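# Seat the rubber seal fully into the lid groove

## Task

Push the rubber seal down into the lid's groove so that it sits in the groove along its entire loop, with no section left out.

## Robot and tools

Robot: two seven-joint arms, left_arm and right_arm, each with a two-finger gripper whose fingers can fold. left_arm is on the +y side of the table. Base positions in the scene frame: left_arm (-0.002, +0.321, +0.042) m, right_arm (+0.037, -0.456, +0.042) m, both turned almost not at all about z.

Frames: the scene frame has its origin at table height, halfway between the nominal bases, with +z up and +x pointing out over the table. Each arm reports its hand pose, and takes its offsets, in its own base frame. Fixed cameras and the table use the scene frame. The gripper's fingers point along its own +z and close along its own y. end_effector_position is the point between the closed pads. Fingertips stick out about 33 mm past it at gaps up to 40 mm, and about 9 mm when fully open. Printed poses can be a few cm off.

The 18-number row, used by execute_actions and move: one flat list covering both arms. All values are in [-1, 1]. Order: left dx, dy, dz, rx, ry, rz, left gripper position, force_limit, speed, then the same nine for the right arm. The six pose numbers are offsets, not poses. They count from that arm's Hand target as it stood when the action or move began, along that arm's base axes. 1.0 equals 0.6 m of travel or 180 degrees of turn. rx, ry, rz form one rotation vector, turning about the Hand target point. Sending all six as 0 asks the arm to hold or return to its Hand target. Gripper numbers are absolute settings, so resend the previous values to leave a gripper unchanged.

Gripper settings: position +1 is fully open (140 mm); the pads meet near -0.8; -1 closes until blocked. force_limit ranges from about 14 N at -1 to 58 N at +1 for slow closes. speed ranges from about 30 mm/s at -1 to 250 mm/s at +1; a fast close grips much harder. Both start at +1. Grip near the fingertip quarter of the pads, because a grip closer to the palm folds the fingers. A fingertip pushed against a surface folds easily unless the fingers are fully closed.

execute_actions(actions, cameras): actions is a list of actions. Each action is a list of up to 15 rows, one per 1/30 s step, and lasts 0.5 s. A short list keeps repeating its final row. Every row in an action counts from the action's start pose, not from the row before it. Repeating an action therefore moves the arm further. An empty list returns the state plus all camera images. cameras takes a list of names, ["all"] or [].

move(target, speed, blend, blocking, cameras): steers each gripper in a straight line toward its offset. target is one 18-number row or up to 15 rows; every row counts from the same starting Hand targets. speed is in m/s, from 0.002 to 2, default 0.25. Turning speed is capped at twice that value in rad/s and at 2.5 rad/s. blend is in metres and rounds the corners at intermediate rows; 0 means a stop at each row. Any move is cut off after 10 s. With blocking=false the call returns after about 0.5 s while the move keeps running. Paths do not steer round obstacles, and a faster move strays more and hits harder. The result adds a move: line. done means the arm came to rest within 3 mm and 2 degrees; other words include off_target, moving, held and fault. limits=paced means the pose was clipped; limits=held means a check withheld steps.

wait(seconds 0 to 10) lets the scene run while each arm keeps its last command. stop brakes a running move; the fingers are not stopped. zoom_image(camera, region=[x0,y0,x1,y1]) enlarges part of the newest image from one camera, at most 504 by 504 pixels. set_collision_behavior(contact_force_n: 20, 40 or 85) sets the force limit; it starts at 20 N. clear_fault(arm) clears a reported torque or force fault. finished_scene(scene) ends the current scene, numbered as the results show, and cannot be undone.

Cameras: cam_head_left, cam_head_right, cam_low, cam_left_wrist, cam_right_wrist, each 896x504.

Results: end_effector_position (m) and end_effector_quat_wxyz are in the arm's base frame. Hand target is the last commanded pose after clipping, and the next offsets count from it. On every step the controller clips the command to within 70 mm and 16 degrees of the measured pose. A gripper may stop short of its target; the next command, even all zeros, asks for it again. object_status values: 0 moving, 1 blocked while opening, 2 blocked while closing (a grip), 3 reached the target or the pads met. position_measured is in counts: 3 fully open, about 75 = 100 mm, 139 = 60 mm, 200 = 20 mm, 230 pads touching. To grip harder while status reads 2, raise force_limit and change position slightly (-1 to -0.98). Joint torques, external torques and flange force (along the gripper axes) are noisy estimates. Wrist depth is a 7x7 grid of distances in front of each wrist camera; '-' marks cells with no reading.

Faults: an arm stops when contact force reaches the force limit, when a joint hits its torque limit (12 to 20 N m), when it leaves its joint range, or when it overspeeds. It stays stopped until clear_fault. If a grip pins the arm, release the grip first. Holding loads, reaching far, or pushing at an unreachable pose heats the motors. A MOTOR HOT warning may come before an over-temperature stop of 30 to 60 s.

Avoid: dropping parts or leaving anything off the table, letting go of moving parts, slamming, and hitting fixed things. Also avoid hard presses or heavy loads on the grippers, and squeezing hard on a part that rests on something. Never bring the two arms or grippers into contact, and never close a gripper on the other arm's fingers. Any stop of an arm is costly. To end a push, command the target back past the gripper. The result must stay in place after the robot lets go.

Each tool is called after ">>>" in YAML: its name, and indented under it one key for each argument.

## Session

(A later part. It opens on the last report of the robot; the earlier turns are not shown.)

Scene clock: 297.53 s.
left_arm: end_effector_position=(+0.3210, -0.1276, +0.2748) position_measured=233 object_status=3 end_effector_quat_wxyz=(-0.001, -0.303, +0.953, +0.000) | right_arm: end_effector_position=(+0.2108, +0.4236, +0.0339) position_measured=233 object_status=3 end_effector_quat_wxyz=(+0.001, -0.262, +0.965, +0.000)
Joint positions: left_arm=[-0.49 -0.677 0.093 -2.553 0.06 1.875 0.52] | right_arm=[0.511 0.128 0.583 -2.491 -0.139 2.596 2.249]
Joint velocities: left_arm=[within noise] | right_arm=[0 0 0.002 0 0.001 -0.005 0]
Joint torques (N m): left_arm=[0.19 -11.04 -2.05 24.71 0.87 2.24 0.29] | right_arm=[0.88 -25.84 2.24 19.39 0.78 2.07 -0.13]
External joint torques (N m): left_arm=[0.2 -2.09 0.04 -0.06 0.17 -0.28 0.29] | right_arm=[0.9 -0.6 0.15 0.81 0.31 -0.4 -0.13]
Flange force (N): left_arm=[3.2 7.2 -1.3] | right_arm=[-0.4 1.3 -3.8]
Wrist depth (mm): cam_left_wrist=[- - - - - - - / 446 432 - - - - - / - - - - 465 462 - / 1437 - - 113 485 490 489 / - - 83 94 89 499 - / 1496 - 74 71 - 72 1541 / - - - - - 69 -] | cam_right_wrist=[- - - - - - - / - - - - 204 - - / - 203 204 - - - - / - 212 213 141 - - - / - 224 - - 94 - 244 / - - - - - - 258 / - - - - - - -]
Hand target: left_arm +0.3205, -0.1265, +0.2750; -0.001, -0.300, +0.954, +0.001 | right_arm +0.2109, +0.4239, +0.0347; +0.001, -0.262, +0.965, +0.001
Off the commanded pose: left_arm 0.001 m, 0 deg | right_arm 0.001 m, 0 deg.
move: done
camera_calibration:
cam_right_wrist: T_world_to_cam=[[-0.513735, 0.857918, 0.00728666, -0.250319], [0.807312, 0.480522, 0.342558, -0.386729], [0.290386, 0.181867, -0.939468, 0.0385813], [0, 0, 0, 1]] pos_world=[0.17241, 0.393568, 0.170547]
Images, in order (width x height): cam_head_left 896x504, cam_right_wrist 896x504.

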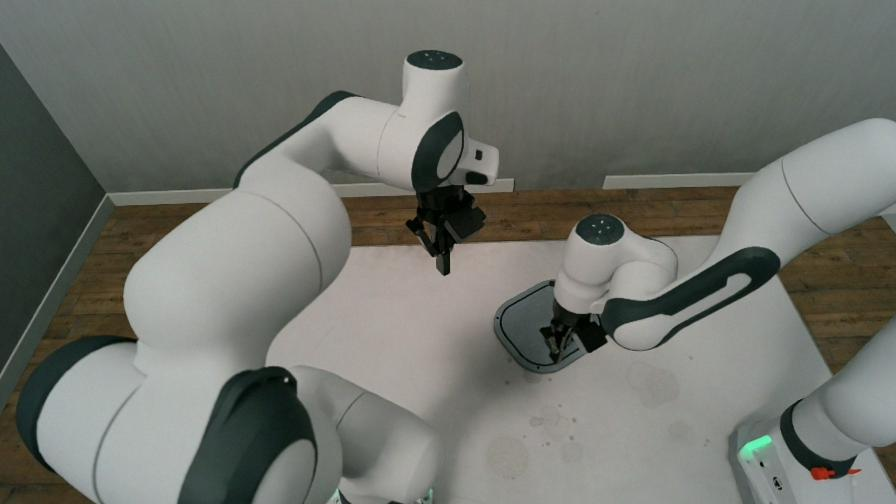

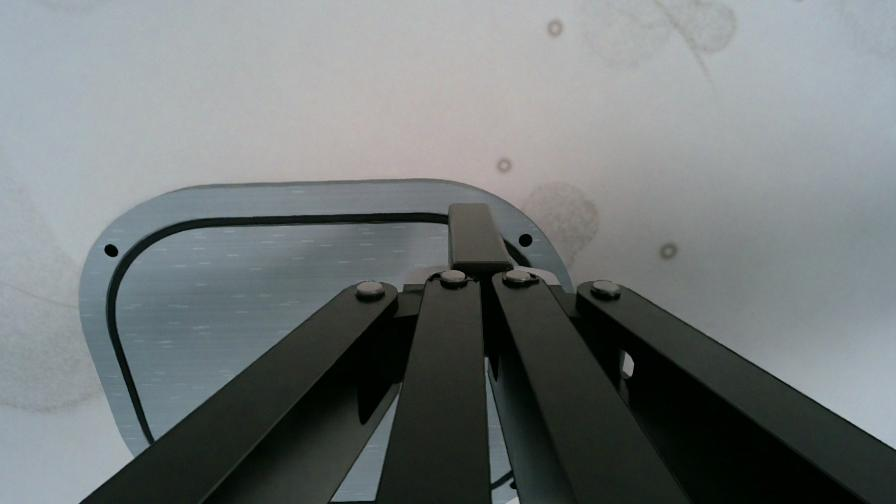

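>>> move:
  target:
    - [0,0,0,0,0,0,-1,1,0,0.0022,0.0128,-0.0417,0,0,0,-1,0,0]
    - [0,0,0,0,0,0,-1,1,0,0.0022,0.0128,-0.067,0,0,0,-1,0,0]
    - [0,0,0,0,0,0,-1,1,0,0.0022,0.0128,-0.0417,0,0,0,-1,0,0]
    - [0,0,0,0,0,0,-1,1,0,0.0035,0.045,-0.0417,0,0,0,-1,0,0]
    - [0,0,0,0,0,0,-1,1,0,0.0035,0.045,-0.067,0,0,0,-1,0,0]
    - [0,0,0,0,0,0,-1,1,0,0.0035,0.045,-0.0417,0,0,0,-1,0,0]
    - [0,0,0,0,0,0,-1,1,0,-0.0432,0.11,0.05,0,0,0,-1,0,0]
  speed: [0.08,0.03,0.06,0.08,0.03,0.06,0.1]
  cameras: ["cam_right_wrist"]

>>> move:
  target:
    - [0,0,0,0,0,0,-1,1,0,0.25,-0.5,0.2,0,0,0,-1,0,0]
  speed: 0.25
  cameras: ["cam_head_left"]

>>> zoom_image:
  camera: "cam_head_left"
  region: [480, 270, 620, 390]

Scene clock: 303.80 s.
left_arm: end_effector_position=(+0.3210, -0.1276, +0.2748) position_measured=233 object_status=3 end_effector_quat_wxyz=(-0.001, -0.303, +0.953, +0.000) | right_arm: end_effector_position=(+0.1857, +0.4895, +0.0640) position_measured=233 object_status=3 end_effector_quat_wxyz=(+0.002, -0.265, +0.964, +0.000)
Joint positions: left_arm=[-0.49 -0.677 0.093 -2.553 0.06 1.875 0.52] | right_arm=[0.631 0.19 0.574 -2.31 -0.168 2.466 2.363]
Joint velocities: left_arm=[within noise] | right_arm=[0 -0.001 0.001 -0.002 0.001 -0.004 0.003]
Joint torques (N m): left_arm=[0.26 -11.07 -2.05 24.72 0.88 2.22 0.35] | right_arm=[0.88 -29.3 3.31 21.11 0.89 2.1 0.15]
External joint torques (N m): left_arm=[0.3 -2.06 0.07 -0.1 0.18 -0.31 0.35] | right_arm=[0.96 -0.34 0.08 0.74 0.32 -0.38 0.15]
Flange force (N): left_arm=[3.0 7.3 -1.2] | right_arm=[-1.0 2.7 -1.8]
Wrist depth (mm): cam_left_wrist=[- 401 - - - - - / 434 - - - 428 - - / - - 464 - - 449 - / - - - 113 - - - / 1496 - 83 94 88 84 - / 1639 - 74 71 - 72 1588 / - - - - - 69 -] | cam_right_wrist=[- - - - - - - / - - - - 230 - - / 230 231 232 - - 243 - / 244 246 245 127 - - - / 258 257 - - 94 - 279 / 273 - - - - - - / - - - - - - -]
Hand target: left_arm +0.3205, -0.1265, +0.2750; -0.001, -0.300, +0.954, +0.001 | right_arm +0.1849, +0.4899, +0.0647; +0.001, -0.262, +0.965, +0.001
Off the commanded pose: left_arm 0.001 m, 0 deg | right_arm 0.001 m, 0 deg.
move: done
camera_calibration:
cam_right_wrist: T_world_to_cam=[[-0.518387, 0.855115, 0.00732656, -0.317803], [0.804446, 0.484729, 0.343372, -0.410083], [0.290071, 0.183894, -0.939171, 0.0612362], [0, 0, 0, 1]] pos_world=[0.147381, 0.459276, 0.200651]
Images, in order (width x height): cam_right_wrist 896x504.

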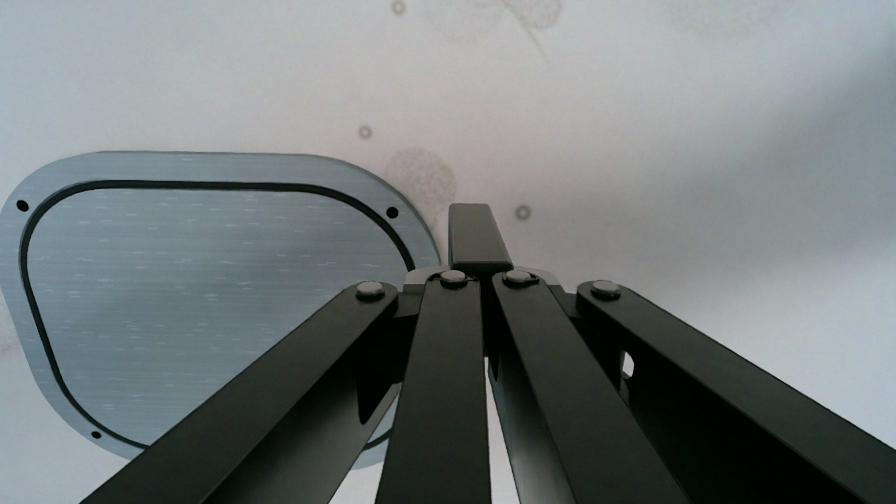

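Scene clock: 306.63 s.
left_arm: end_effector_position=(+0.3210, -0.1276, +0.2748) position_measured=233 object_status=3 end_effector_quat_wxyz=(-0.001, -0.303, +0.953, +0.000) | right_arm: end_effector_position=(+0.3346, +0.1902, +0.1838) position_measured=233 object_status=3 end_effector_quat_wxyz=(+0.000, -0.257, +0.966, +0.002)
Joint positions: left_arm=[-0.49 -0.677 0.093 -2.553 0.06 1.875 0.52] | right_arm=[0.484 -0.46 0.029 -2.636 0.02 2.177 1.55]
Joint velocities: left_arm=[within noise] | right_arm=[0.001 0.001 0.001 -0.001 0 0.002 -0.007]
Joint torques (N m): left_arm=[0.24 -10.99 -2.1 24.67 0.88 2.23 0.3] | right_arm=[1.43 -15.54 -1.29 24.6 0.43 2.17 -0.2]
External joint torques (N m): left_arm=[0.25 -1.93 -0.01 -0.19 0.17 -0.29 0.3] | right_arm=[1.35 -0.4 -0.64 0.98 -0.25 -0.29 -0.2]
Flange force (N): left_arm=[3.1 7.0 -1.0] | right_arm=[-1.1 -0.1 -3.0]
Wrist depth (mm): cam_left_wrist=[411 - 409 - - - - / - 426 427 431 - - - / - - - 469 - - 472 / - - 489 118 - - 484 / 1504 - 83 94 89 84 - / - - 74 71 - 72 1550 / - - - - - 69 -] | cam_right_wrist=[- - - 324 - - - / - - - - - - - / - - - 363 - 349 372 / - - - 126 363 - - / 1346 - - - 94 - - / 1376 - - - - - - / - - - - - - -]
Hand target: left_arm +0.3205, -0.1265, +0.2750; -0.001, -0.300, +0.954, +0.001 | right_arm +0.3349, +0.1899, +0.1847; +0.001, -0.262, +0.965, +0.001
Off the commanded pose: left_arm 0.001 m, 0 deg | right_arm 0.001 m, 1 deg.
move: done
Images, in order (width x height): cam_head_left 896x504.

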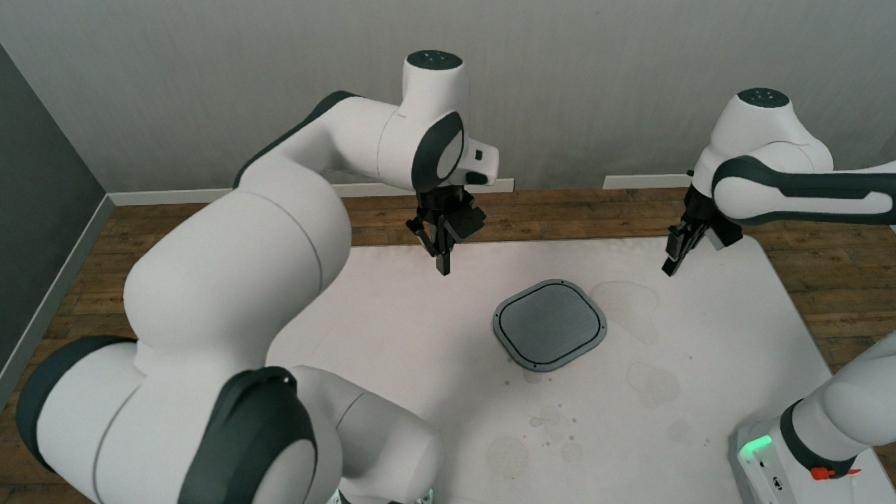

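Scaled by 3.600 from the camera's 896x504 image, which has a finer 1280x720 frame.

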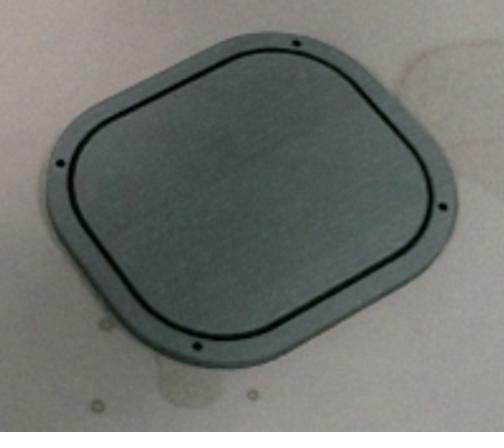

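>>> move:
  target:
    - [0.02,-0.1,-0.3,0,0,-0.041,-1,1,0,0,0,0,0,0,0,-1,0,0]
    - [0.0423,-0.2187,-0.4,0,0,-0.041,-1,1,0,0,0,0,0,0,0,-1,0,0]
  speed: 0.2
  blend: [0.05,0]
  cameras: ["cam_left_wrist"]

>>> zoom_image:
  camera: "cam_left_wrist"
  region: [350, 0, 700, 250]

Scene clock: 309.97 s.
left_arm: end_effector_position=(+0.3460, -0.2567, +0.0356) position_measured=233 object_status=3 end_effector_quat_wxyz=(-0.001, -0.235, +0.972, +0.002) | right_arm: end_effector_position=(+0.3346, +0.1902, +0.1838) position_measured=233 object_status=3 end_effector_quat_wxyz=(+0.000, -0.258, +0.966, +0.002)
Joint positions: left_arm=[-0.66 0.004 0.021 -2.625 0.003 2.625 0.455] | right_arm=[0.484 -0.46 0.029 -2.636 0.02 2.177 1.548]
Joint velocities: left_arm=[0 -0.001 0.001 0 0 0.001 -0.007] | right_arm=[within noise]
Joint torques (N m): left_arm=[0.05 -27.7 -0.17 19.02 0.33 2.53 -0.1] | right_arm=[0.87 -15.57 -0.75 24.56 0.61 2.16 -0.23]
External joint torques (N m): left_arm=[0.06 -1.39 -0.17 0.74 -0.04 0.01 -0.1] | right_arm=[0.95 -0.39 0.08 0.91 -0.07 -0.3 -0.23]
Flange force (N): left_arm=[0.8 0.8 -3.9] | right_arm=[-1.0 0.6 -2.9]
Wrist depth (mm): cam_left_wrist=[186 186 186 186 197 195 198 / 196 195 196 195 210 206 208 / 205 205 205 206 218 217 - / - 217 - 150 229 229 229 / 227 229 83 94 89 89 243 / - - 74 71 - 72 251 / - - - - - 69 -] | cam_right_wrist=[- - - - - - - / - 330 344 - - - - / - - - - - - - / - - - 115 361 - - / 1368 - - - 94 - - / 1376 - - - - - - / - - - - - - -]
Hand target: left_arm +0.3459, -0.2578, +0.0350; -0.001, -0.238, +0.971, +0.001 | right_arm +0.3349, +0.1899, +0.1847; +0.001, -0.262, +0.965, +0.001
Off the commanded pose: left_arm 0.001 m, 0 deg | right_arm 0.001 m, 0 deg.
move: done; blend cut to 0.047 m at target 1
camera_calibration:
cam_left_wrist: T_world_to_cam=[[-0.46478, 0.885322, 0.0136101, 0.3965], [0.840119, 0.436091, 0.322528, -0.181179], [0.279606, 0.161339, -0.946462, 0.116817], [0, 0, 0, 1]] pos_world=[0.303835, -0.290867, 0.163602]
Images, in order (width x height): cam_left_wrist 896x504.

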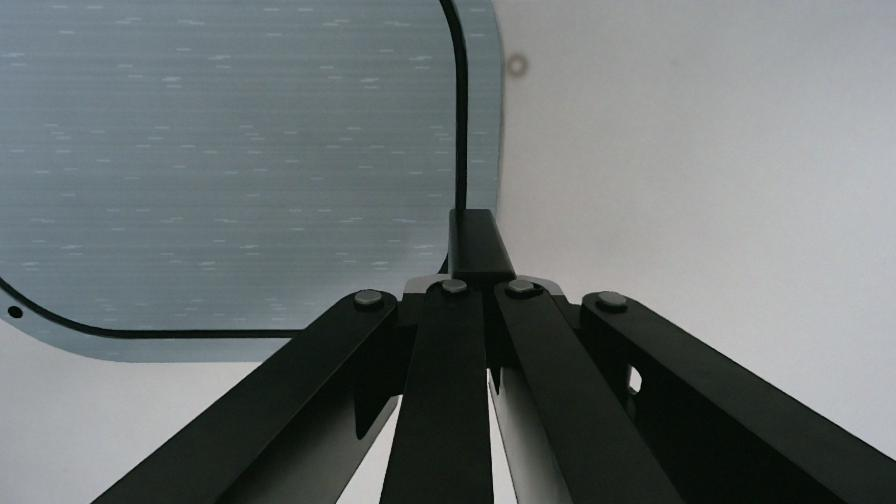

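Scaled by 1.440 from the camera's 896x504 image, which has a finer 1280x720 frame.

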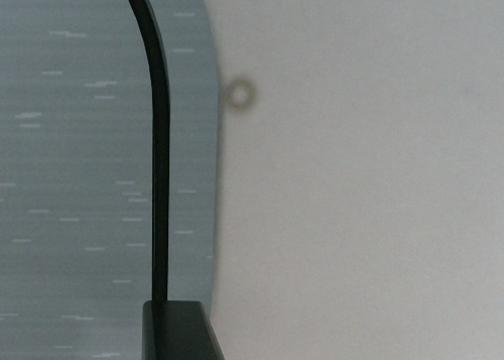

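>>> move:
  target:
    - [0,0,-0.0417,0,0,0,-1,1,0,0,0,0,0,0,0,-1,0,0]
    - [0,0,-0.0685,0,0,0,-1,1,0,0,0,0,0,0,0,-1,0,0]
    - [0,0,-0.0417,0,0,0,-1,1,0,0,0,0,0,0,0,-1,0,0]
    - [-0.025,-0.013,-0.0417,0,0,0,-1,1,0,0,0,0,0,0,0,-1,0,0]
    - [-0.025,-0.013,-0.0685,0,0,0,-1,1,0,0,0,0,0,0,0,-1,0,0]
    - [-0.025,-0.013,-0.0417,0,0,0,-1,1,0,0,0,0,0,0,0,-1,0,0]
    - [-0.05,-0.026,-0.0417,0,0,0,-1,1,0,0,0,0,0,0,0,-1,0,0]
    - [-0.05,-0.026,-0.0685,0,0,0,-1,1,0,0,0,0,0,0,0,-1,0,0]
    - [-0.05,-0.026,0,0,0,0,-1,1,0,0,0,0,0,0,0,-1,0,0]
  speed: [0.08,0.03,0.06,0.08,0.03,0.06,0.08,0.03,0.08]
  cameras: ["cam_left_wrist"]

>>> zoom_image:
  camera: "cam_left_wrist"
  region: [350, 0, 700, 250]

Scene clock: 317.83 s.
left_arm: end_effector_position=(+0.3166, -0.2733, +0.0345) position_measured=233 object_status=3 end_effector_quat_wxyz=(+0.000, -0.237, +0.972, +0.001) | right_arm: end_effector_position=(+0.3346, +0.1902, +0.1838) position_measured=233 object_status=3 end_effector_quat_wxyz=(+0.000, -0.258, +0.966, +0.002)
Joint positions: left_arm=[-0.704 -0.024 -0.008 -2.667 0.001 2.641 0.38] | right_arm=[0.484 -0.46 0.029 -2.636 0.02 2.177 1.548]
Joint velocities: left_arm=[0 0 0 -0.001 -0.001 -0.004 0] | right_arm=[within noise]
Joint torques (N m): left_arm=[0.2 -27.97 -0.06 18.38 0.33 2.34 -0.1] | right_arm=[0.87 -15.54 -0.69 24.57 0.6 2.17 -0.23]
External joint torques (N m): left_arm=[0.2 -2.86 -0.03 0.27 -0.03 -0.2 -0.1] | right_arm=[0.81 -0.35 -0.02 0.98 -0.08 -0.29 -0.23]
Flange force (N): left_arm=[2.3 5.6 -8.9] | right_arm=[-1.3 0.3 -2.9]
Wrist depth (mm): cam_left_wrist=[184 185 185 188 196 195 194 / 195 195 194 196 203 206 - / 205 205 202 204 217 216 219 / 216 216 216 123 228 231 226 / 228 229 83 94 89 239 - / 241 - 74 71 - 72 262 / - - - - - 69 -] | cam_right_wrist=[- - - - - - - / - - - - - - 335 / - - - - - - - / - - - 115 383 - 369 / 1282 - - - 94 - - / 1400 - - - - - - / - - - - - - -]
Hand target: left_arm +0.3159, -0.2734, +0.0350; -0.001, -0.238, +0.971, +0.001 | right_arm +0.3349, +0.1899, +0.1847; +0.001, -0.262, +0.965, +0.001
Off the commanded pose: left_arm 0.001 m, 0 deg | right_arm 0.001 m, 0 deg.
move: done
camera_calibration:
cam_left_wrist: T_world_to_cam=[[-0.468087, 0.883611, 0.0112355, 0.398239], [0.838109, 0.439881, 0.322612, -0.147228], [0.280121, 0.160427, -0.946465, 0.126238], [0, 0, 0, 1]] pos_world=[0.274442, -0.307377, 0.162503]
Images, in order (width x height): cam_left_wrist 896x504.

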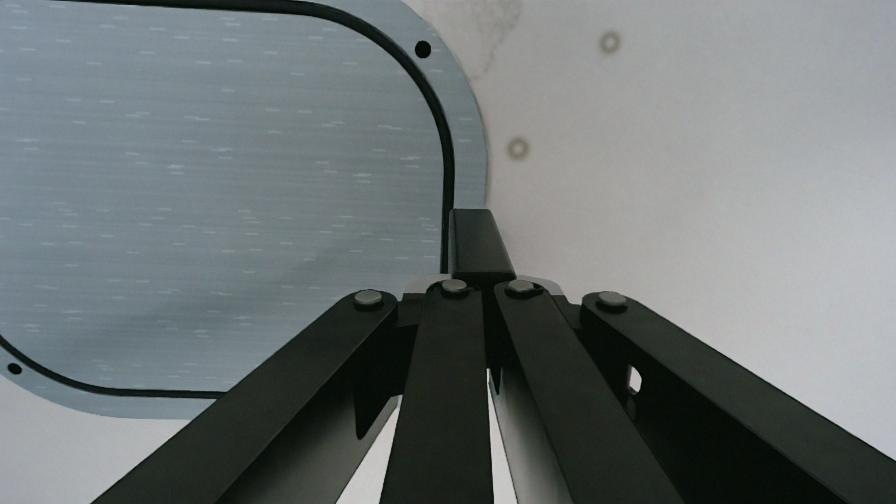

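Scaled by 1.440 from the camera's 896x504 image, which has a finer 1280x720 frame.

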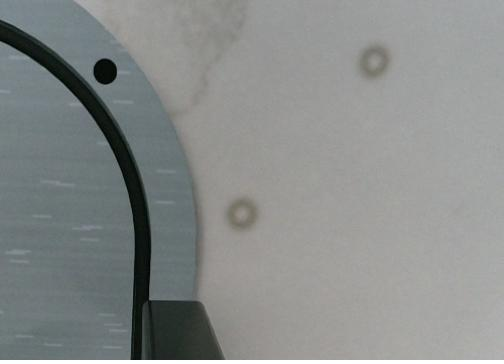

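>>> move:
  target:
    - [-0.0012,-0.0157,-0.0417,0,0,0,-1,1,0,0,0,0,0,0,0,-1,0,0]
    - [-0.0012,-0.0157,-0.0685,0,0,0,-1,1,0,0,0,0,0,0,0,-1,0,0]
    - [-0.0012,-0.0157,-0.0417,0,0,0,-1,1,0,0,0,0,0,0,0,-1,0,0]
    - [-0.0275,-0.0303,-0.0417,0,0,0,-1,1,0,0,0,0,0,0,0,-1,0,0]
    - [-0.0275,-0.0303,-0.0685,0,0,0,-1,1,0,0,0,0,0,0,0,-1,0,0]
    - [-0.0275,-0.0303,-0.0417,0,0,0,-1,1,0,0,0,0,0,0,0,-1,0,0]
    - [-0.0565,-0.054,0,0,0,0,-1,1,0,0,0,0,0,0,0,-1,0,0]
  speed: [0.08,0.03,0.06,0.08,0.03,0.06,0.08]
  cameras: ["cam_left_wrist"]

>>> zoom_image:
  camera: "cam_left_wrist"
  region: [350, 0, 700, 250]

Scene clock: 324.27 s.
left_arm: end_effector_position=(+0.2833, -0.3057, +0.0347) position_measured=233 object_status=3 end_effector_quat_wxyz=(+0.000, -0.234, +0.972, +0.001) | right_arm: end_effector_position=(+0.3346, +0.1902, +0.1838) position_measured=233 object_status=3 end_effector_quat_wxyz=(+0.000, -0.258, +0.966, +0.002)
Joint positions: left_arm=[-0.765 -0.029 -0.06 -2.672 0 2.642 0.274] | right_arm=[0.484 -0.46 0.029 -2.636 0.02 2.177 1.548]
Joint velocities: left_arm=[-0.001 0.002 0.001 0 -0.001 -0.001 -0.005] | right_arm=[within noise]
Joint torques (N m): left_arm=[0.15 -27.85 -0.27 17.96 0.05 2.28 -0.17] | right_arm=[0.91 -15.51 -0.74 24.59 0.61 2.16 -0.2]
External joint torques (N m): left_arm=[0.13 -2.91 -0.31 -0.07 -0.3 -0.26 -0.17] | right_arm=[0.92 -0.3 0.02 0.91 -0.07 -0.31 -0.2]
Flange force (N): left_arm=[2.6 6.9 -9.2] | right_arm=[-1.3 0.6 -2.8]
Wrist depth (mm): cam_left_wrist=[197 199 194 196 195 197 201 / 197 201 199 209 207 206 206 / 205 203 207 206 217 217 217 / 217 218 213 135 - 230 229 / 228 229 82 94 89 89 244 / 243 - 74 71 - 72 253 / - - - - - 69 -] | cam_right_wrist=[- - - - - - - / - - - - - - - / - - - - - - - / - - - 115 - - - / 1346 - - - 94 - - / 1338 - - - - - - / - - - - - - -]
Hand target: left_arm +0.2820, -0.3058, +0.0350; -0.001, -0.238, +0.971, +0.001 | right_arm +0.3349, +0.1899, +0.1847; +0.001, -0.262, +0.965, +0.001
Off the commanded pose: left_arm 0.001 m, 1 deg | right_arm 0.001 m, 0 deg.
move: done
camera_calibration:
cam_left_wrist: T_world_to_cam=[[-0.463434, 0.886058, 0.0114191, 0.410597], [0.840034, 0.435187, 0.323967, -0.107136], [0.282084, 0.15973, -0.945999, 0.140151], [0, 0, 0, 1]] pos_world=[0.240748, -0.339575, 0.162603]
Images, in order (width x height): cam_left_wrist 896x504.

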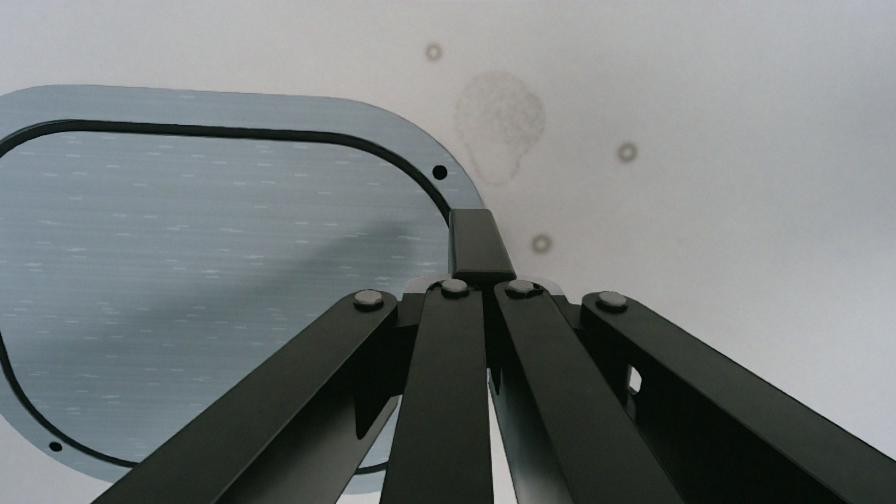

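Scaled by 1.440 from the camera's 896x504 image, which has a finer 1280x720 frame.

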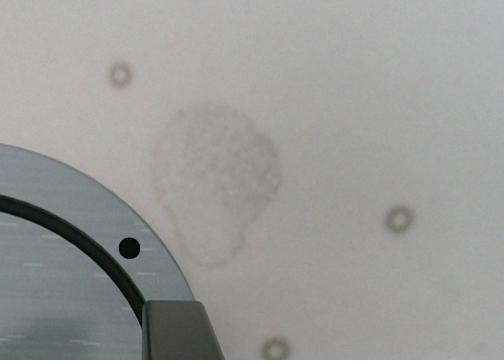

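>>> move:
  target:
    - [-0.0003,-0.0172,-0.0417,0,0,0,-1,1,0,0,0,0,0,0,0,-1,0,0]
    - [-0.0003,-0.0172,-0.0685,0,0,0,-1,1,0,0,0,0,0,0,0,-1,0,0]
    - [-0.0003,-0.0172,-0.0417,0,0,0,-1,1,0,0,0,0,0,0,0,-1,0,0]
    - [-0.0125,-0.0442,-0.0417,0,0,0,-1,1,0,0,0,0,0,0,0,-1,0,0]
    - [-0.0125,-0.0442,-0.0685,0,0,0,-1,1,0,0,0,0,0,0,0,-1,0,0]
    - [-0.0125,-0.0442,-0.0417,0,0,0,-1,1,0,0,0,0,0,0,0,-1,0,0]
    - [-0.015,-0.0793,0,0,0,0,-1,1,0,0,0,0,0,0,0,-1,0,0]
  speed: [0.08,0.03,0.06,0.08,0.03,0.06,0.08]
  cameras: ["cam_left_wrist"]

>>> zoom_image:
  camera: "cam_left_wrist"
  region: [200, 50, 700, 330]

Scene clock: 330.47 s.
left_arm: end_effector_position=(+0.2739, -0.3527, +0.0344) position_measured=233 object_status=3 end_effector_quat_wxyz=(+0.000, -0.234, +0.972, +0.001) | right_arm: end_effector_position=(+0.3346, +0.1902, +0.1838) position_measured=233 object_status=3 end_effector_quat_wxyz=(+0.000, -0.258, +0.966, +0.002)
Joint positions: left_arm=[-0.814 0.045 -0.096 -2.576 0.012 2.618 0.178] | right_arm=[0.484 -0.46 0.029 -2.636 0.02 2.177 1.548]
Joint velocities: left_arm=[0.001 -0.001 0.001 -0.001 -0.001 -0.004 -0.004] | right_arm=[within noise]
Joint torques (N m): left_arm=[-0.05 -30.33 -0.19 19.27 0.03 2.24 -0.1] | right_arm=[0.91 -15.56 -0.72 24.56 0.61 2.16 -0.22]
External joint torques (N m): left_arm=[0.04 -2.47 -0.02 0.8 -0.34 -0.32 -0.1] | right_arm=[0.91 -0.44 0.02 0.95 -0.07 -0.3 -0.22]
Flange force (N): left_arm=[0.7 3.1 -7.8] | right_arm=[-0.9 0.5 -3.1]
Wrist depth (mm): cam_left_wrist=[196 196 196 - 194 - - / 206 206 206 207 207 - - / - 209 214 209 216 216 214 / 216 216 216 150 228 228 228 / 229 226 82 94 89 237 240 / 240 - 74 71 - 72 - / - - - - - 69 -] | cam_right_wrist=[- - - 323 - - 338 / - - - - - - - / - - - - - - 362 / - - 395 115 372 - 292 / 1317 - - - 94 - - / 1346 - - - - - - / - - - - - - -]
Hand target: left_arm +0.2730, -0.3533, +0.0350; -0.001, -0.238, +0.971, +0.001 | right_arm +0.3349, +0.1899, +0.1847; +0.001, -0.262, +0.965, +0.001
Off the commanded pose: left_arm 0.001 m, 0 deg | right_arm 0.001 m, 0 deg.
move: done
camera_calibration:
cam_left_wrist: T_world_to_cam=[[-0.463848, 0.885836, 0.0118243, 0.447964], [0.839866, 0.435451, 0.324049, -0.0786344], [0.281906, 0.16024, -0.945966, 0.150342], [0, 0, 0, 1]] pos_world=[0.231447, -0.386672, 0.162403]
Images, in order (width x height): cam_left_wrist 896x504.

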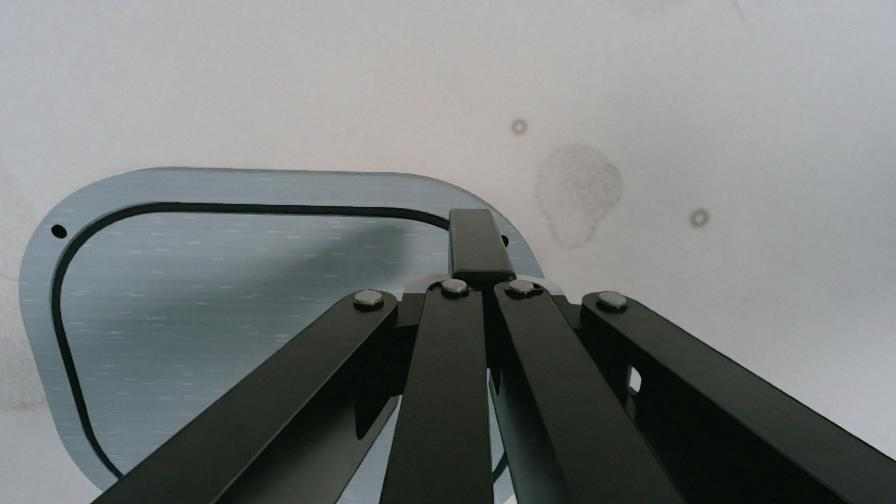

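Scaled by 1.008 from the camera's 896x504 image, which has a finer 1280x720 frame.

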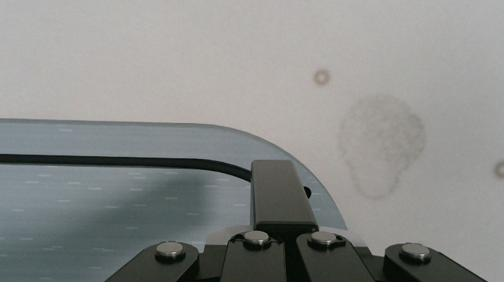

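>>> move:
  target:
    - [0.0115,-0.0147,-0.0417,0,0,0,-1,1,0,0,0,0,0,0,0,-1,0,0]
    - [0.0115,-0.0147,-0.0685,0,0,0,-1,1,0,0,0,0,0,0,0,-1,0,0]
    - [0.0115,-0.0147,-0.0417,0,0,0,-1,1,0,0,0,0,0,0,0,-1,0,0]
    - [0.0187,-0.0428,-0.0417,0,0,0,-1,1,0,0,0,0,0,0,0,-1,0,0]
    - [0.0187,-0.0428,-0.0685,0,0,0,-1,1,0,0,0,0,0,0,0,-1,0,0]
    - [0.0187,-0.0428,-0.0417,0,0,0,-1,1,0,0,0,0,0,0,0,-1,0,0]
    - [0.0342,-0.0762,0,0,0,0,-1,1,0,0,0,0,0,0,0,-1,0,0]
  speed: [0.08,0.03,0.06,0.08,0.03,0.06,0.08]
  cameras: ["cam_left_wrist"]

>>> zoom_image:
  camera: "cam_left_wrist"
  region: [100, 50, 600, 330]

Scene clock: 336.47 s.
left_arm: end_effector_position=(+0.2948, -0.3985, +0.0347) position_measured=233 object_status=3 end_effector_quat_wxyz=(+0.001, -0.235, +0.972, +0.001) | right_arm: end_effector_position=(+0.3346, +0.1902, +0.1838) position_measured=233 object_status=3 end_effector_quat_wxyz=(+0.000, -0.258, +0.966, +0.002)
Joint positions: left_arm=[-0.84 0.159 -0.092 -2.413 0.031 2.569 0.139] | right_arm=[0.484 -0.46 0.029 -2.636 0.02 2.177 1.548]
Joint velocities: left_arm=[0 0.001 0.002 0.001 -0.001 -0.004 0.002] | right_arm=[within noise]
Joint torques (N m): left_arm=[0.01 -34.88 -0.52 20.04 0.07 2.2 -0.15] | right_arm=[0.84 -15.59 -0.75 24.57 0.61 2.15 -0.24]
External joint torques (N m): left_arm=[-0.04 -2.36 -0.26 0.75 -0.33 -0.38 -0.15] | right_arm=[0.87 -0.48 0.02 1 -0.06 -0.3 -0.24]
Flange force (N): left_arm=[0.9 2.5 -6.7] | right_arm=[-0.9 0.5 -3.2]
Wrist depth (mm): cam_left_wrist=[196 196 196 197 195 196 196 / 209 202 207 206 208 206 206 / 217 217 217 213 214 216 225 / - 217 216 118 216 225 226 / - 230 83 94 89 84 - / - - 74 71 - 72 255 / - - - - - 69 -] | cam_right_wrist=[323 - - 326 - - - / - - - - - - - / - 361 - - - 353 - / - - - 115 - 367 219 / 1237 - - - 94 - 183 / 1338 - - - - - - / - - - - - - -]
Hand target: left_arm +0.2935, -0.3991, +0.0350; -0.001, -0.238, +0.971, +0.001 | right_arm +0.3349, +0.1899, +0.1847; +0.001, -0.262, +0.965, +0.001
Off the commanded pose: left_arm 0.001 m, 0 deg | right_arm 0.001 m, 0 deg.
move: done
camera_calibration:
cam_left_wrist: T_world_to_cam=[[-0.465402, 0.88503, 0.0111143, 0.49839], [0.838872, 0.437055, 0.324463, -0.0754348], [0.282302, 0.160329, -0.945833, 0.151894], [0, 0, 0, 1]] pos_world=[0.252352, -0.432474, 0.162603]
Images, in order (width x height): cam_left_wrist 896x504.

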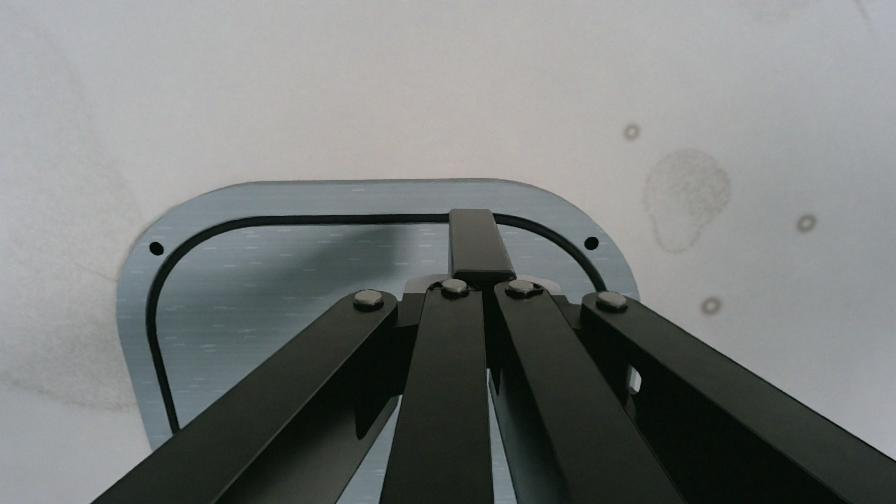

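Scaled by 1.008 from the camera's 896x504 image, which has a finer 1280x720 frame.

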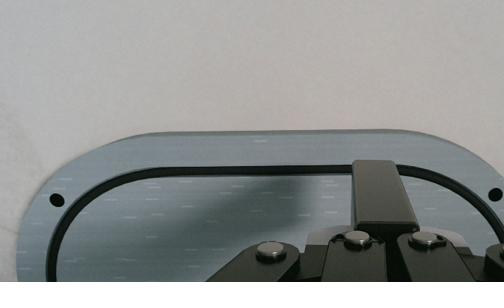

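>>> move:
  target:
    - [0,0,-0.0417,0,0,0,-1,1,0,0,0,0,0,0,0,-1,0,0]
    - [0,0,-0.0685,0,0,0,-1,1,0,0,0,0,0,0,0,-1,0,0]
    - [0,0,-0.0417,0,0,0,-1,1,0,0,0,0,0,0,0,-1,0,0]
    - [0.0147,-0.028,-0.0417,0,0,0,-1,1,0,0,0,0,0,0,0,-1,0,0]
    - [0.0147,-0.028,-0.0685,0,0,0,-1,1,0,0,0,0,0,0,0,-1,0,0]
    - [0.0147,-0.028,-0.0417,0,0,0,-1,1,0,0,0,0,0,0,0,-1,0,0]
    - [0.0294,-0.056,-0.0417,0,0,0,-1,1,0,0,0,0,0,0,0,-1,0,0]
    - [0.0294,-0.056,-0.0685,0,0,0,-1,1,0,0,0,0,0,0,0,-1,0,0]
    - [0.0442,-0.0842,0,0,0,0,-1,1,0,0,0,0,0,0,0,-1,0,0]
  speed: [0.08,0.03,0.06,0.08,0.03,0.06,0.08,0.03,0.1]
  cameras: ["cam_left_wrist"]

>>> zoom_image:
  camera: "cam_left_wrist"
  region: [100, 50, 600, 330]

Scene clock: 343.93 s.
left_arm: end_effector_position=(+0.3215, -0.4492, +0.0349) position_measured=233 object_status=3 end_effector_quat_wxyz=(+0.001, -0.236, +0.972, +0.001) | right_arm: end_effector_position=(+0.3346, +0.1902, +0.1838) position_measured=233 object_status=3 end_effector_quat_wxyz=(+0.000, -0.258, +0.966, +0.002)
Joint positions: left_arm=[-0.876 0.29 -0.074 -2.212 0.039 2.5 0.116] | right_arm=[0.484 -0.46 0.029 -2.636 0.02 2.177 1.548]
Joint velocities: left_arm=[0 0 0.002 0.001 0 -0.003 0] | right_arm=[within noise]
Joint torques (N m): left_arm=[0.16 -40.22 -0.64 20.87 0.11 2.36 -0.07] | right_arm=[0.86 -15.51 -0.72 24.55 0.6 2.16 -0.21]
External joint torques (N m): left_arm=[0.16 -2.41 -0.19 0.53 -0.34 -0.23 -0.07] | right_arm=[0.86 -0.39 0.01 0.95 -0.07 -0.3 -0.21]
Flange force (N): left_arm=[0.4 3.5 -5.7] | right_arm=[-1.1 0.5 -3.0]
Wrist depth (mm): cam_left_wrist=[199 - 197 196 196 196 196 / 204 207 206 206 205 - - / 218 217 215 215 210 212 216 / - - 216 135 215 219 225 / 244 - 82 94 89 223 251 / - - 74 71 - 72 250 / - - - - - 69 -] | cam_right_wrist=[- - - - - 345 337 / - - - - 350 336 341 / - - - - 348 307 - / - - - 115 375 218 185 / 1324 - - - 94 166 152 / 1368 - - - - - 133 / - - - - - - -]
Hand target: left_arm +0.3200, -0.4496, +0.0350; -0.001, -0.238, +0.971, +0.001 | right_arm +0.3349, +0.1899, +0.1847; +0.001, -0.262, +0.965, +0.001
Off the commanded pose: left_arm 0.002 m, 0 deg | right_arm 0.001 m, 0 deg.
move: done
camera_calibration:
cam_left_wrist: T_world_to_cam=[[-0.466693, 0.884357, 0.0105057, 0.555863], [0.838022, 0.438381, 0.324872, -0.0748353], [0.282697, 0.160419, -0.9457, 0.152725], [0, 0, 0, 1]] pos_world=[0.278956, -0.483275, 0.162904]
Images, in order (width x height): cam_left_wrist 896x504.

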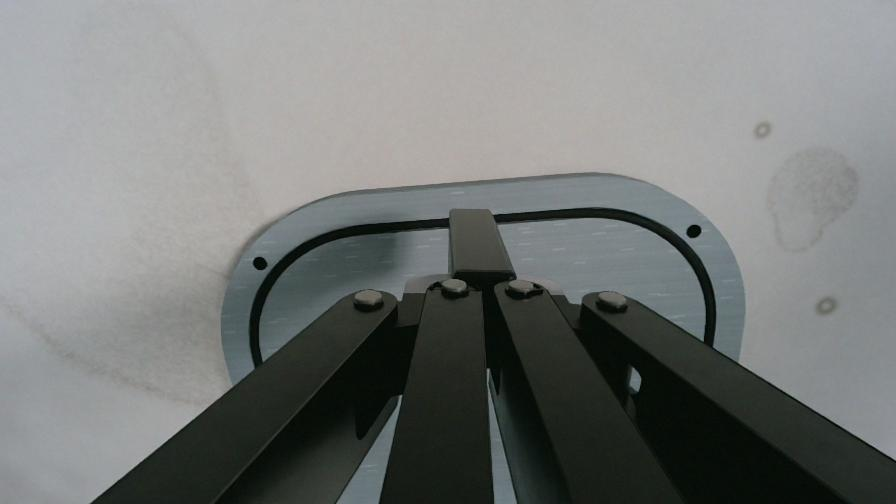

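Scaled by 1.008 from the camera's 896x504 image, which has a finer 1280x720 frame.

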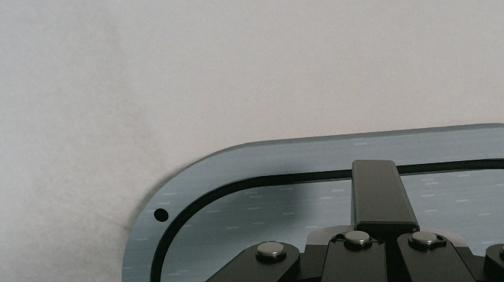

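>>> move:
  target:
    - [0.0185,-0.028,-0.0417,0,0,0,-1,1,0,0,0,0,0,0,0,-1,0,0]
    - [0.0185,-0.028,-0.0695,0,0,0,-1,1,0,0,0,0,0,0,0,-1,0,0]
    - [0.0185,-0.028,-0.0417,0,0,0,-1,1,0,0,0,0,0,0,0,-1,0,0]
    - [0.0428,-0.0603,-0.0417,0,0,0,-1,1,0,0,0,0,0,0,0,-1,0,0]
    - [0.0428,-0.0603,-0.0695,0,0,0,-1,1,0,0,0,0,0,0,0,-1,0,0]
    - [0.0428,-0.0603,-0.0417,0,0,0,-1,1,0,0,0,0,0,0,0,-1,0,0]
    - [0.0732,-0.0858,0,0,0,0,-1,1,0,0,0,0,0,0,0,-1,0,0]
  speed: [0.08,0.03,0.06,0.08,0.03,0.06,0.08]
  cameras: ["cam_left_wrist"]

>>> zoom_image:
  camera: "cam_left_wrist"
  region: [200, 50, 700, 330]

Scene clock: 347.27 s.
left_arm: end_effector_position=(+0.3361, -0.4719, +0.0107) position_measured=233 object_status=3 end_effector_quat_wxyz=(+0.001, -0.237, +0.971, -0.001) | right_arm: end_effector_position=(+0.3346, +0.1902, +0.1838) position_measured=233 object_status=3 end_effector_quat_wxyz=(+0.000, -0.258, +0.966, +0.002)
Joint positions: left_arm=[-0.892 0.4 -0.06 -2.117 0.041 2.519 0.111] | right_arm=[0.484 -0.46 0.029 -2.636 0.02 2.177 1.548]
Joint torques (N m): left_arm=[0.23 -43.86 -0.1 19.85 0.39 2.43 0.05] | right_arm=[0.89 -15.54 -0.82 24.51 0.61 2.15 -0.28]
External joint torques (N m): left_arm=[0.35 -2.85 0.46 -0.32 -0.05 -0.17 0.05] | right_arm=[0.9 -0.4 -0.06 0.92 -0.07 -0.31 -0.28]
Flange force (N): left_arm=[0.3 7.5 -6.2] | right_arm=[-0.9 0.3 -3.0]
Wrist depth (mm): cam_left_wrist=[- 175 174 173 174 173 173 / 186 183 183 183 182 182 182 / 191 195 192 187 187 187 191 / - 204 193 150 190 188 192 / 217 214 82 94 89 195 205 / 229 - 74 71 - 72 213 / - - - - - 69 -] | cam_right_wrist=[- - - - - - - / 338 - - - 338 - - / 355 - - - 346 359 - / - - - 115 361 221 - / 1296 - - - 94 - - / 1368 - - - - - - / - - - - - - -]
Hand target: left_arm +0.3361, -0.4719, +0.0112; +0.001, -0.237, +0.971, -0.002 (not the last commanded pose) | right_arm +0.3349, +0.1899, +0.1847; +0.001, -0.262, +0.965, +0.001
Off the commanded pose: left_arm 0.047 m, 0 deg | right_arm 0.001 m, 0 deg.
move: held (left_arm; a check stopped the path); path passed 3 of 7 targets; limits=held
pose unreachable (left arm): on one or more control steps of this call, first in action 0 (counted from 0), this arm could not follow its commanded pose, so it was not sent that pose on those steps. It may still have moved: this result reports where it is.
cause: moving toward the commanded pose would bring a part of the arm too close to another arm (a part of this arm just beyond joint 7 (wrist roll) and the right arm's gripper, 11 mm apart when this arm was first held).
camera_calibration:
cam_left_wrist: T_world_to_cam=[[-0.46953, 0.882891, 0.00667985, 0.583296], [0.836432, 0.442374, 0.323554, -0.0667581], [0.282708, 0.157506, -0.946186, 0.127883], [0, 0, 0, 1]] pos_world=[0.29356, -0.505597, 0.138705]
Images, in order (width x height): cam_left_wrist 896x504.

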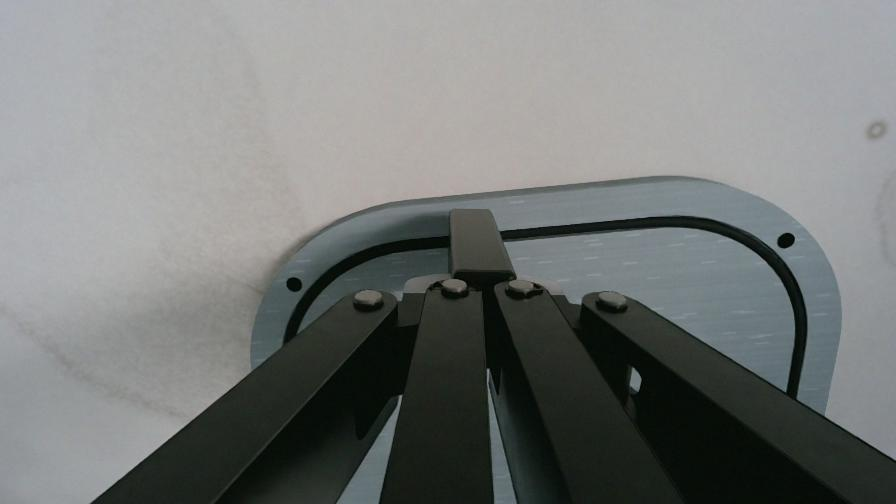

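Scaled by 1.008 from the camera's 896x504 image, which has a finer 1280x720 frame.

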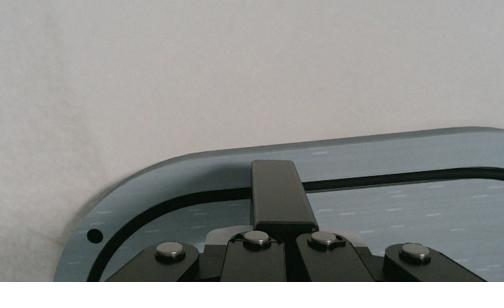

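>>> move:
  target:
    - [-0.1,0.45,0.4,0,0,0,-1,1,0,0,0,0.05,0,0,0,-1,0,0]
  speed: 0.25
  cameras: ["cam_head_left"]

>>> zoom_image:
  camera: "cam_head_left"
  region: [480, 270, 620, 390]

Scene clock: 350.00 s.
left_arm: end_effector_position=(+0.2765, -0.2031, +0.2512) position_measured=233 object_status=3 end_effector_quat_wxyz=(+0.000, -0.242, +0.970, -0.003) | right_arm: end_effector_position=(+0.3343, +0.1906, +0.2134) position_measured=233 object_status=3 end_effector_quat_wxyz=(+0.000, -0.259, +0.966, +0.002)
Joint positions: left_arm=[-0.752 -0.684 0.105 -2.618 0.068 1.942 0.388] | right_arm=[0.484 -0.496 0.029 -2.584 0.02 2.088 1.547]
Joint velocities: left_arm=[0.001 -0.001 -0.001 0 0.002 -0.002 0.005] | right_arm=[within noise]
Joint torques (N m): left_arm=[-0.23 -10.87 -1.74 24.38 0.97 2.23 0.35] | right_arm=[0.86 -15.37 -1.06 25.13 0.61 2.16 -0.18]
External joint torques (N m): left_arm=[-0.24 -2.11 0.48 -0.48 0.27 -0.34 0.35] | right_arm=[0.87 -0.83 -0.25 0.88 -0.11 -0.31 -0.18]
Flange force (N): left_arm=[2.3 8.9 -1.0] | right_arm=[0.7 0.1 -3.4]
Wrist depth (mm): cam_left_wrist=[- - 393 388 - - 345 / 411 408 - - - - - / 426 423 - - - 437 - / - 432 466 113 - 468 444 / - - 82 94 89 83 468 / 1629 - 74 71 - 72 506 / - - - - - 69 -] | cam_right_wrist=[- 347 - - - - 357 / - - - - - - - / - - - - - 394 - / - - - 115 - - - / 1331 1400 - - 94 - - / 1361 - - - - - - / - - - - - - -]
Hand target: left_arm +0.2761, -0.2019, +0.2512; +0.001, -0.237, +0.971, -0.002 | right_arm +0.3349, +0.1899, +0.2147; +0.001, -0.262, +0.965, +0.001
Off the commanded pose: left_arm 0.001 m, 1 deg | right_arm 0.002 m, 0 deg.
move: done
Images, in order (width x height): cam_head_left 896x504.

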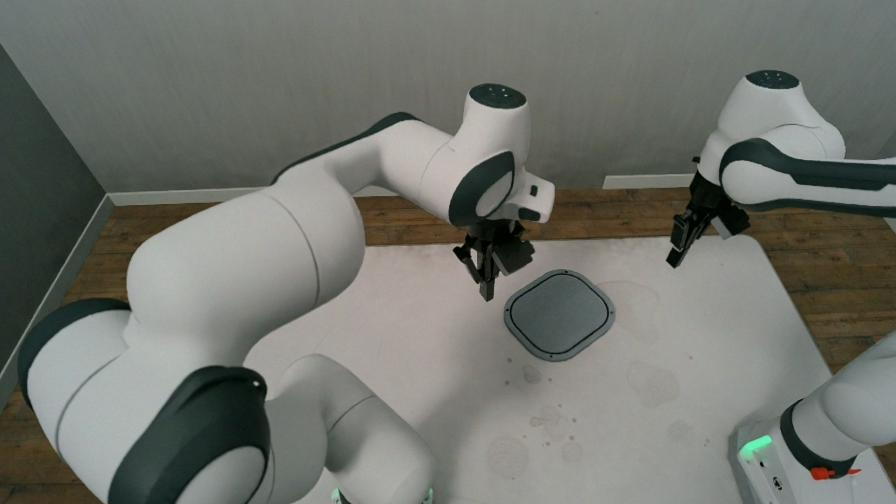

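Scaled by 3.600 from the camera's 896x504 image, which has a finer 1280x720 frame.

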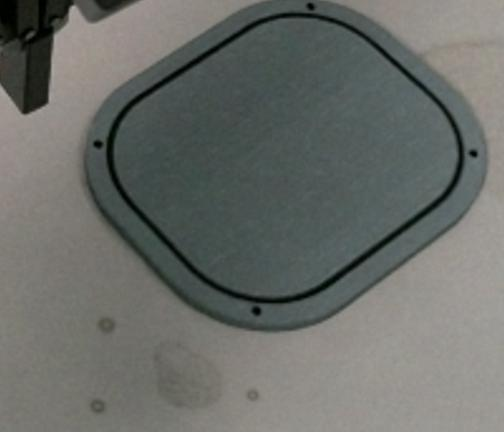

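>>> move:
  target:
    - [0,0.1,0,0,0,0,-1,1,0,0.02,0.135,-0.2995,0,0,0.0256,-1,0,0]
  speed: 0.2
  cameras: ["cam_right_wrist"]

>>> zoom_image:
  camera: "cam_right_wrist"
  region: [350, 120, 850, 420]

Scene clock: 352.53 s.
left_arm: end_effector_position=(+0.2765, -0.1430, +0.2513) position_measured=233 object_status=3 end_effector_quat_wxyz=(+0.000, -0.241, +0.970, -0.003) | right_arm: end_effector_position=(+0.3464, +0.2697, +0.0352) position_measured=233 object_status=3 end_effector_quat_wxyz=(-0.001, -0.300, +0.954, +0.001)
Joint positions: left_arm=[-0.708 -0.814 0.198 -2.688 0.147 1.886 0.467] | right_arm=[0.54 0.024 0.12 -2.602 -0.001 2.625 1.621]
Joint velocities: left_arm=[-0.001 -0.001 0.001 0 0 -0.001 0.004] | right_arm=[0 0 0.001 0 0 0.001 0.005]
Joint torques (N m): left_arm=[-0.07 -6.4 -3.69 24.22 0.96 2.24 0.3] | right_arm=[1.12 -26.31 0.36 19.09 0.15 2.63 0.24]
External joint torques (N m): left_arm=[0.01 -1.81 0.4 -0.47 0.26 -0.32 0.3] | right_arm=[1.19 0.42 0.32 0.76 -0.26 0.17 0.24]
Flange force (N): left_arm=[2.9 8.0 -0.4] | right_arm=[-3.4 2.5 1.7]
Wrist depth (mm): cam_left_wrist=[393 395 401 396 - - - / - 409 407 - - - - / 426 424 - - - - 436 / - 456 - 118 - - 453 / 493 - 82 94 89 84 - / 1579 - 74 71 - 72 1397 / - - - - - 69 -] | cam_right_wrist=[- 195 - - - - - / - - - - - - - / - - - 203 206 207 206 / - - - 140 215 216 216 / - - - - 94 228 232 / - - - - - - 256 / - - - - - - -]
Hand target: left_arm +0.2761, -0.1419, +0.2512; +0.001, -0.237, +0.971, -0.002 | right_arm +0.3469, +0.2709, +0.0350; +0.001, -0.300, +0.954, +0.001
Off the commanded pose: left_arm 0.001 m, 0 deg | right_arm 0.001 m, 0 deg.
move: done
camera_calibration:
cam_right_wrist: T_world_to_cam=[[-0.580265, 0.814369, 0.00977979, -0.0139485], [0.767893, 0.543069, 0.33973, -0.425809], [0.271354, 0.204643, -0.940472, 0.0288648], [0, 0, 0, 1]] pos_world=[0.311049, 0.236696, 0.171943]
Images, in order (width x height): cam_right_wrist 896x504.

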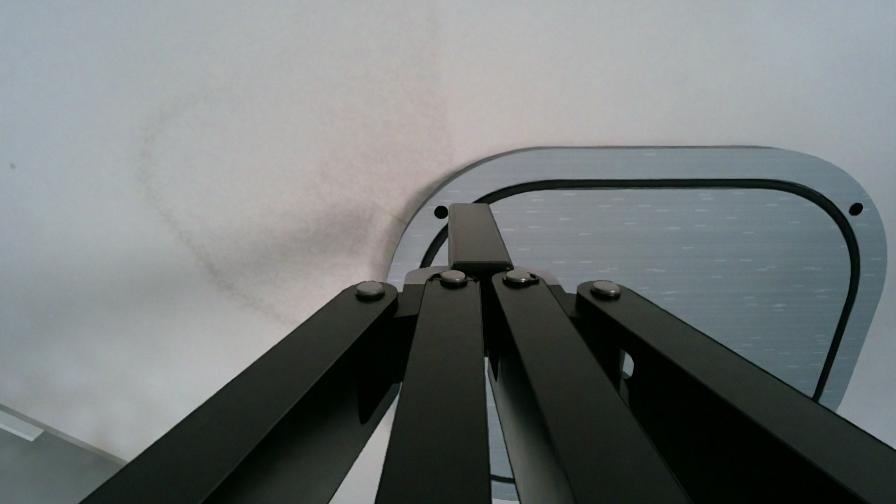

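Scaled by 1.008 from the camera's 896x504 image, which has a finer 1280x720 frame.

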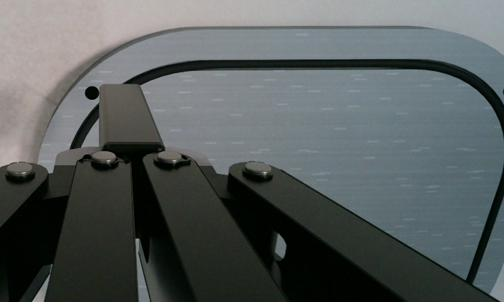

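>>> move:
  target:
    - [0,0.1,0,0,0,0,-1,1,0,-0.0632,0.0495,-0.0417,0,0,0,-1,0,0]
    - [0,0.1,0,0,0,0,-1,1,0,-0.0632,0.0495,-0.068,0,0,0,-1,0,0]
    - [0,0.1,0,0,0,0,-1,1,0,-0.0632,0.0495,-0.0417,0,0,0,-1,0,0]
    - [0,0.1,0,0,0,0,-1,1,0,-0.0417,0.0217,-0.0417,0,0,0,-1,0,0]
    - [0,0.1,0,0,0,0,-1,1,0,-0.0417,0.0217,-0.068,0,0,0,-1,0,0]
    - [0,0.1,0,0,0,0,-1,1,0,-0.0417,0.0217,-0.0417,0,0,0,-1,0,0]
    - [0,0.1,0,0,0,0,-1,1,0,-0.0177,0.008,-0.0417,0,0,0,-1,0,0]
    - [0,0.1,0,0,0,0,-1,1,0,-0.0177,0.008,-0.068,0,0,0,-1,0,0]
    - [0,0.1,0,0,0,0,-1,1,0,0,0,0,0,0,0,-1,0,0]
  speed: [0.08,0.03,0.06,0.08,0.03,0.06,0.08,0.03,0.08]
  cameras: ["cam_right_wrist"]

>>> zoom_image:
  camera: "cam_right_wrist"
  region: [350, 120, 850, 420]

Scene clock: 360.93 s.
left_arm: end_effector_position=(+0.2765, -0.0829, +0.2514) position_measured=233 object_status=3 end_effector_quat_wxyz=(+0.001, -0.241, +0.971, -0.003) | right_arm: end_effector_position=(+0.3463, +0.2714, +0.0342) position_measured=233 object_status=3 end_effector_quat_wxyz=(+0.001, -0.300, +0.954, +0.000)
Joint positions: left_arm=[-0.652 -0.927 0.299 -2.73 0.242 1.823 0.556] | right_arm=[0.542 0.028 0.122 -2.601 -0.009 2.63 1.633]
Joint velocities: left_arm=[within noise] | right_arm=[0 0.001 0 0 -0.001 -0.002 -0.006]
Joint torques (N m): left_arm=[0.19 -2.59 -6.04 23.71 0.88 2.23 0.33] | right_arm=[0.47 -27.64 -0.5 18.69 0.72 2.06 -0.42]
External joint torques (N m): left_arm=[0.19 -1.6 0.02 -0.46 0.16 -0.3 0.34] | right_arm=[0.51 -0.8 -0.58 0.35 0.31 -0.41 -0.42]
Flange force (N): left_arm=[4.1 6.9 0.0] | right_arm=[0.7 -1.1 -3.8]
Wrist depth (mm): cam_left_wrist=[- 395 - - - - - / - 419 - - - - 433 / - 431 - 450 - 444 - / - - 465 123 - - - / 1298 - 82 94 89 83 1487 / 1569 - 74 71 - 72 1504 / - - - - - 69 -] | cam_right_wrist=[- - - - - 195 - / - - - - - - - / - - - - 203 202 204 / - 226 - 126 215 215 215 / - - - - 94 225 228 / - - - - - - - / - - - - - - -]
Hand target: left_arm +0.2761, -0.0819, +0.2512; +0.001, -0.237, +0.971, -0.002 | right_arm +0.3469, +0.2709, +0.0350; +0.001, -0.300, +0.954, +0.001
Off the commanded pose: left_arm 0.001 m, 0 deg | right_arm 0.001 m, 0 deg.
move: done
camera_calibration:
cam_right_wrist: T_world_to_cam=[[-0.579517, 0.814935, 0.00637207, -0.015687], [0.767142, 0.542858, 0.341758, -0.42602], [0.275052, 0.202943, -0.939766, 0.026863], [0, 0, 0, 1]] pos_world=[0.310338, 0.238601, 0.170941]
Images, in order (width x height): cam_right_wrist 896x504.

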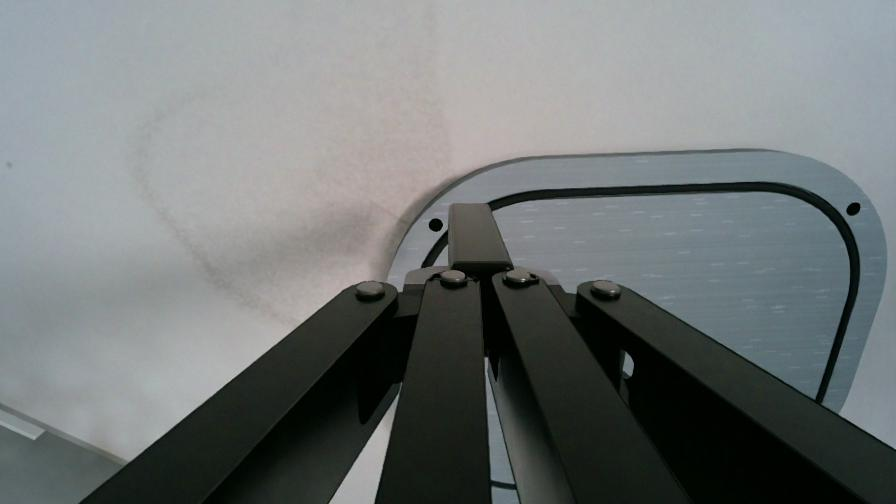

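Scaled by 1.008 from the camera's 896x504 image, which has a finer 1280x720 frame.

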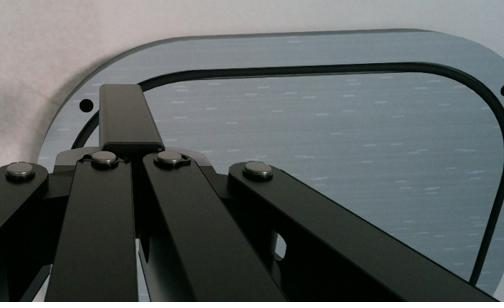

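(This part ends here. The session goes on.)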